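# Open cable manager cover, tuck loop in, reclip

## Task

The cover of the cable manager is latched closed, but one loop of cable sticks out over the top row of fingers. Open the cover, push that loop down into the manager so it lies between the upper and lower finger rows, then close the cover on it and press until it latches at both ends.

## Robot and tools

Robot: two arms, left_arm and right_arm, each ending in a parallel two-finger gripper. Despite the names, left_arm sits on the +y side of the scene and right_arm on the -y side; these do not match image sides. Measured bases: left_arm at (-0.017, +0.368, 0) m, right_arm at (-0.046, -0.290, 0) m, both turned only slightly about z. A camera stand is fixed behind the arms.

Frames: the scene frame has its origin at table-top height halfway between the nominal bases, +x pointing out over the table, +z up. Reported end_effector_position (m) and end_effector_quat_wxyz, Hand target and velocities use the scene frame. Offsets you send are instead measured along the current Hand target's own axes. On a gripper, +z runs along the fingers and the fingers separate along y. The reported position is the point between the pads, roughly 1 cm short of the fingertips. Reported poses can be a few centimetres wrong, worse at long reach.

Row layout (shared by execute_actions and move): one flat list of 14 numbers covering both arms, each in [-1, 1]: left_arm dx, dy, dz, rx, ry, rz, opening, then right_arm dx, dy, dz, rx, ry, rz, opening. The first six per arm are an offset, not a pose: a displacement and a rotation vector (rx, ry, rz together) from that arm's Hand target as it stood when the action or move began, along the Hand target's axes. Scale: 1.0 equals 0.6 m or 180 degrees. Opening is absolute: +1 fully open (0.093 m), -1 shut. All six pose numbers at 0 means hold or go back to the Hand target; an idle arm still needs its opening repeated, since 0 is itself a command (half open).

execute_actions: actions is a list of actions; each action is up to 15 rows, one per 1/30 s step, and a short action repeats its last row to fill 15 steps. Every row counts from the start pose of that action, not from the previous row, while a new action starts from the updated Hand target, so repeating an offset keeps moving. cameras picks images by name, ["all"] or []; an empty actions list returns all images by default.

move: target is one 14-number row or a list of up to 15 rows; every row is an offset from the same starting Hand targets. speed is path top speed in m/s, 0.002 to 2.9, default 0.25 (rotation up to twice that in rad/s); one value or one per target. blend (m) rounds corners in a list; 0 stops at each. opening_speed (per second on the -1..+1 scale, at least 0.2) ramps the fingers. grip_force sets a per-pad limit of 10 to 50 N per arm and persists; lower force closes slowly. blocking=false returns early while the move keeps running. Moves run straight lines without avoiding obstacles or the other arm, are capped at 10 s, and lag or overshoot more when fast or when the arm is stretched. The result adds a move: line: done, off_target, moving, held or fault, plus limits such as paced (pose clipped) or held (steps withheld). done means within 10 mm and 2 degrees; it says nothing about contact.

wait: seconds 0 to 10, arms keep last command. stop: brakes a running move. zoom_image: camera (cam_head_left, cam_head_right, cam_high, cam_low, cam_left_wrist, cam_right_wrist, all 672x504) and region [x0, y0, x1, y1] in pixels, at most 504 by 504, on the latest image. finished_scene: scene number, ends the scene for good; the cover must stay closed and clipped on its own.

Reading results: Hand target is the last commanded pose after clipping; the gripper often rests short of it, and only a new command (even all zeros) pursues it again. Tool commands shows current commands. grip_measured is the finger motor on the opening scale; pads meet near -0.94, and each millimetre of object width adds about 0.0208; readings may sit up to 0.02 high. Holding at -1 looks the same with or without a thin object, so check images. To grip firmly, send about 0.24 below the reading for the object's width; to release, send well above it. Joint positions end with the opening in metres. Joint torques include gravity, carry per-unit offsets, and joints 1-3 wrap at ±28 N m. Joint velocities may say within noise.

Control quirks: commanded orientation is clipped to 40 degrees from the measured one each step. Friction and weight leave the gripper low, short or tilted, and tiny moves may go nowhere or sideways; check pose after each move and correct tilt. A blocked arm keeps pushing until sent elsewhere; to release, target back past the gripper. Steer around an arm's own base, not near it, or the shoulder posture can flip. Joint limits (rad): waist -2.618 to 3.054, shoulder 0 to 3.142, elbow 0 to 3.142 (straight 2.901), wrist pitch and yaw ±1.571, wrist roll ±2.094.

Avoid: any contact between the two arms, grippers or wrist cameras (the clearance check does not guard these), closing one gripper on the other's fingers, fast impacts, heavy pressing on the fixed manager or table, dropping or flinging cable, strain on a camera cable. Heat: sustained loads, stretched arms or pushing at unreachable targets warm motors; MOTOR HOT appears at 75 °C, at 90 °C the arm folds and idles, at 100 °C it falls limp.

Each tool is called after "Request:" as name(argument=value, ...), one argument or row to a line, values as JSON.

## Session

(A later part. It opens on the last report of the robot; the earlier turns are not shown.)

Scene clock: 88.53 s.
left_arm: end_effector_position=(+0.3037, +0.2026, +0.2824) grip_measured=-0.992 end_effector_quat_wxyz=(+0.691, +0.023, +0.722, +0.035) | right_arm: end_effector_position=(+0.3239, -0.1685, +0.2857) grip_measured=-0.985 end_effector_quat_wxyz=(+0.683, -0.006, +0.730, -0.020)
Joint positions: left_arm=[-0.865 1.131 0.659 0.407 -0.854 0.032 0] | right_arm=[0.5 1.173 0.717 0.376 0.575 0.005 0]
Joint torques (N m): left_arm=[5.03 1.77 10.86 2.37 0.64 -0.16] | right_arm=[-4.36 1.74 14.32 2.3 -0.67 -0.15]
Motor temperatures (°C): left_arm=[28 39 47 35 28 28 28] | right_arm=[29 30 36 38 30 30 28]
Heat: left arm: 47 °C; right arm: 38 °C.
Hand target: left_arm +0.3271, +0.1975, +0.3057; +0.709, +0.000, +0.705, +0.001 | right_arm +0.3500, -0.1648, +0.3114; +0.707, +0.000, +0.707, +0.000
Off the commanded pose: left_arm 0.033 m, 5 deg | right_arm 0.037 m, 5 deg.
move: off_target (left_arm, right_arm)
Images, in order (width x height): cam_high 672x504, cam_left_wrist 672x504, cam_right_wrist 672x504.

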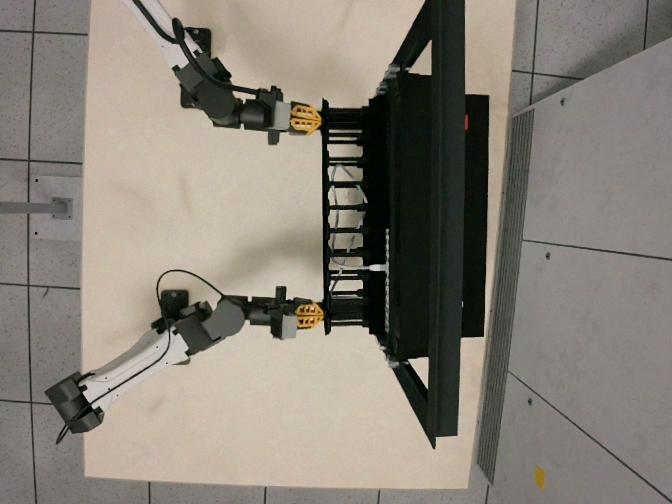

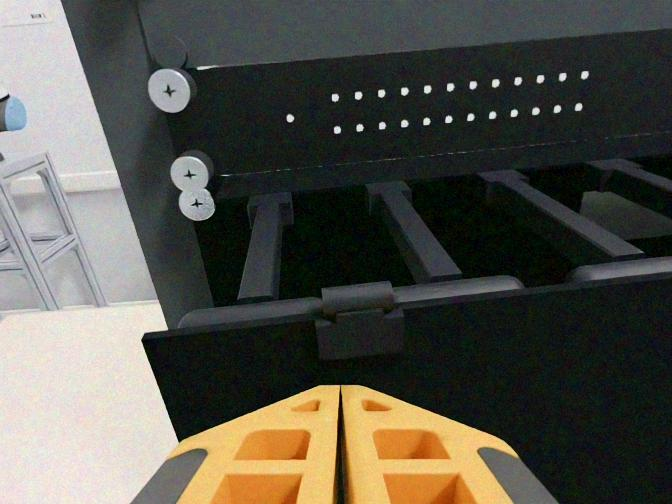

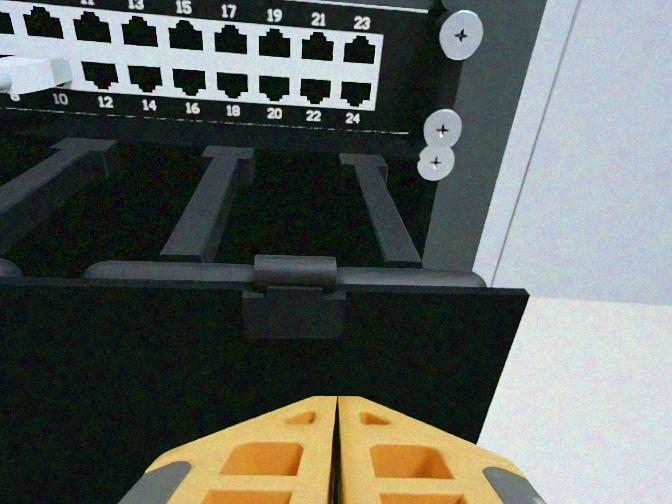

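Request:
move(
  target=[
    [0,0,0.04,0,0,0,-1,0.0,0.02,0.025,0,0,0,-1],
    [0,0,-0.22,0,0,0,-1,0,0,-0.25,0,0,0,-1],
  ],
  speed=[0.08,0.2],
  cameras=["all"],
)

Request:
zoom_image(
  camera="cam_high",
  region=[300, 90, 420, 350],
)

Request:
zoom_image(
  camera="cam_head_right",
  region=[240, 170, 460, 300],
)

Scene clock: 91.30 s.
left_arm: end_effector_position=(+0.1965, +0.1939, +0.3060) grip_measured=-0.992 end_effector_quat_wxyz=(+0.709, +0.009, +0.706, +0.002) | right_arm: end_effector_position=(+0.2012, -0.1650, +0.3096) grip_measured=-0.985 end_effector_quat_wxyz=(+0.707, -0.003, +0.708, -0.001)
Joint positions: left_arm=[-1.345 0.882 0.589 0.309 -1.306 0.031 0] | right_arm=[0.952 0.726 0.57 0.153 1.006 -0.003 0]
Joint torques (N m): left_arm=[-0.35 -1.7 4.98 1.52 -0.21 0.02] | right_arm=[0.68 -1.32 7.86 1.37 0.03 -0.04]
Heat: left arm: 47 °C; right arm: 38 °C.
Hand target: left_arm +0.1951, +0.1974, +0.3050; +0.709, +0.000, +0.705, +0.001 | right_arm +0.1999, -0.1648, +0.3115; +0.707, +0.000, +0.707, +0.000
Off the commanded pose: left_arm 0.004 m, 1 deg | right_arm 0.002 m, 0 deg.
move: done

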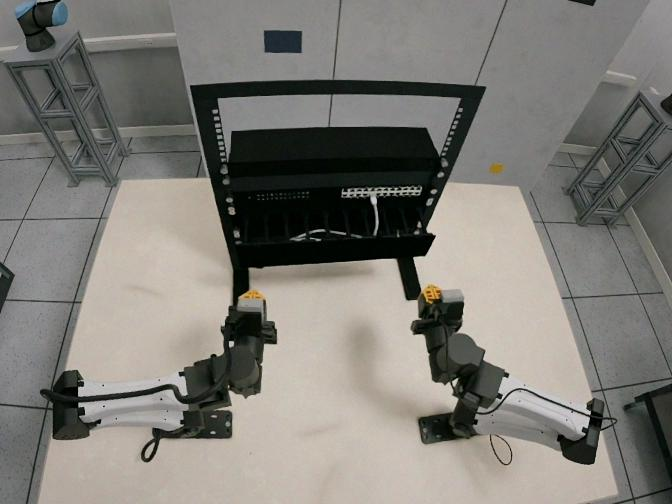

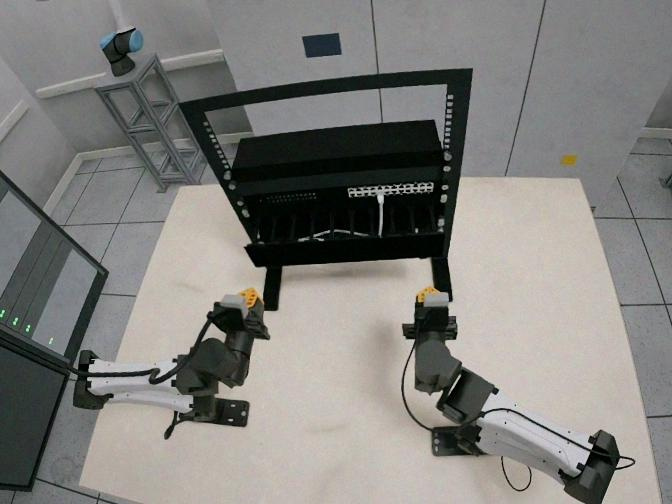

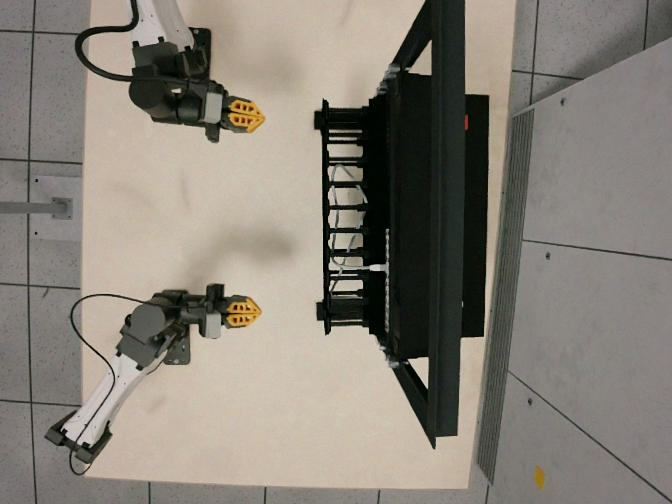

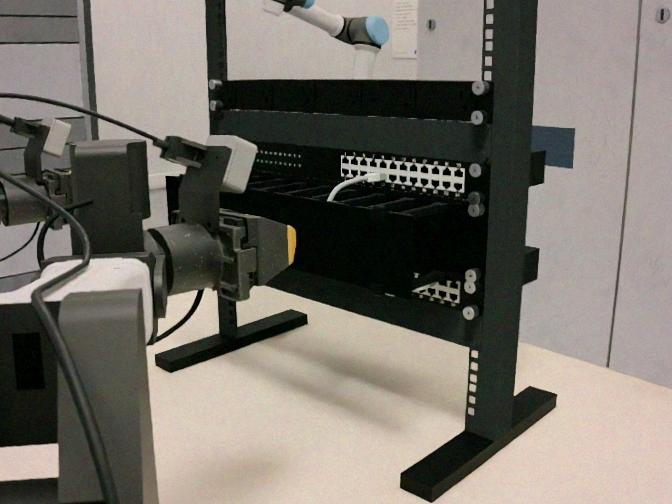

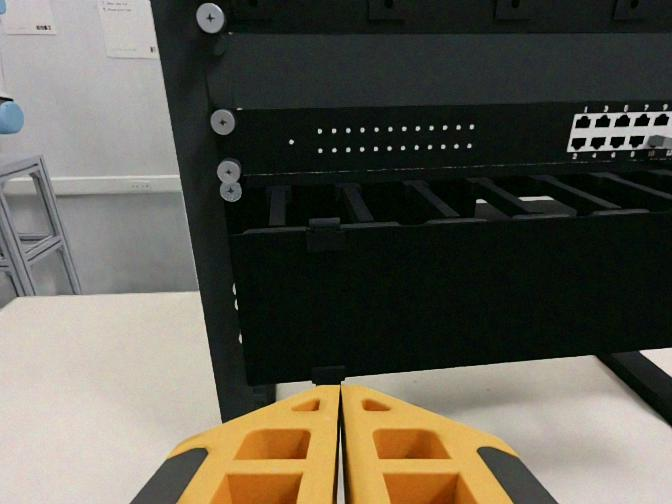

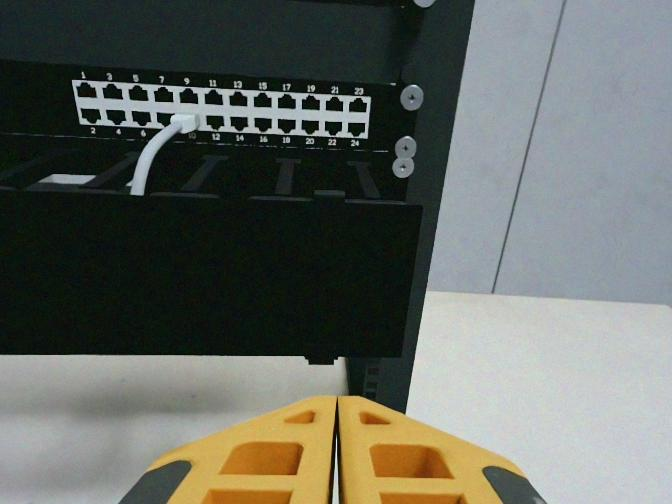

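Scaled by 1.938 from the camera's 672x504 image, which has a finer 960x720 frame.

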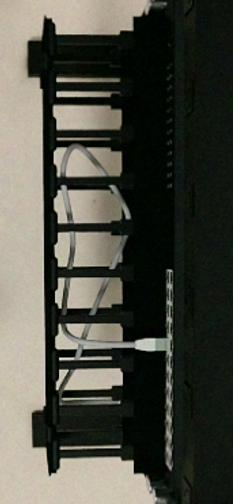

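Scaled by 2.291 from the camera's 672x504 image, which has a finer 960x720 frame.

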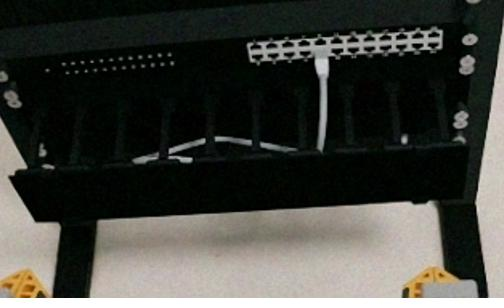

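Request:
finished_scene(
  scene=2,
)

The scene is finished: the task was done.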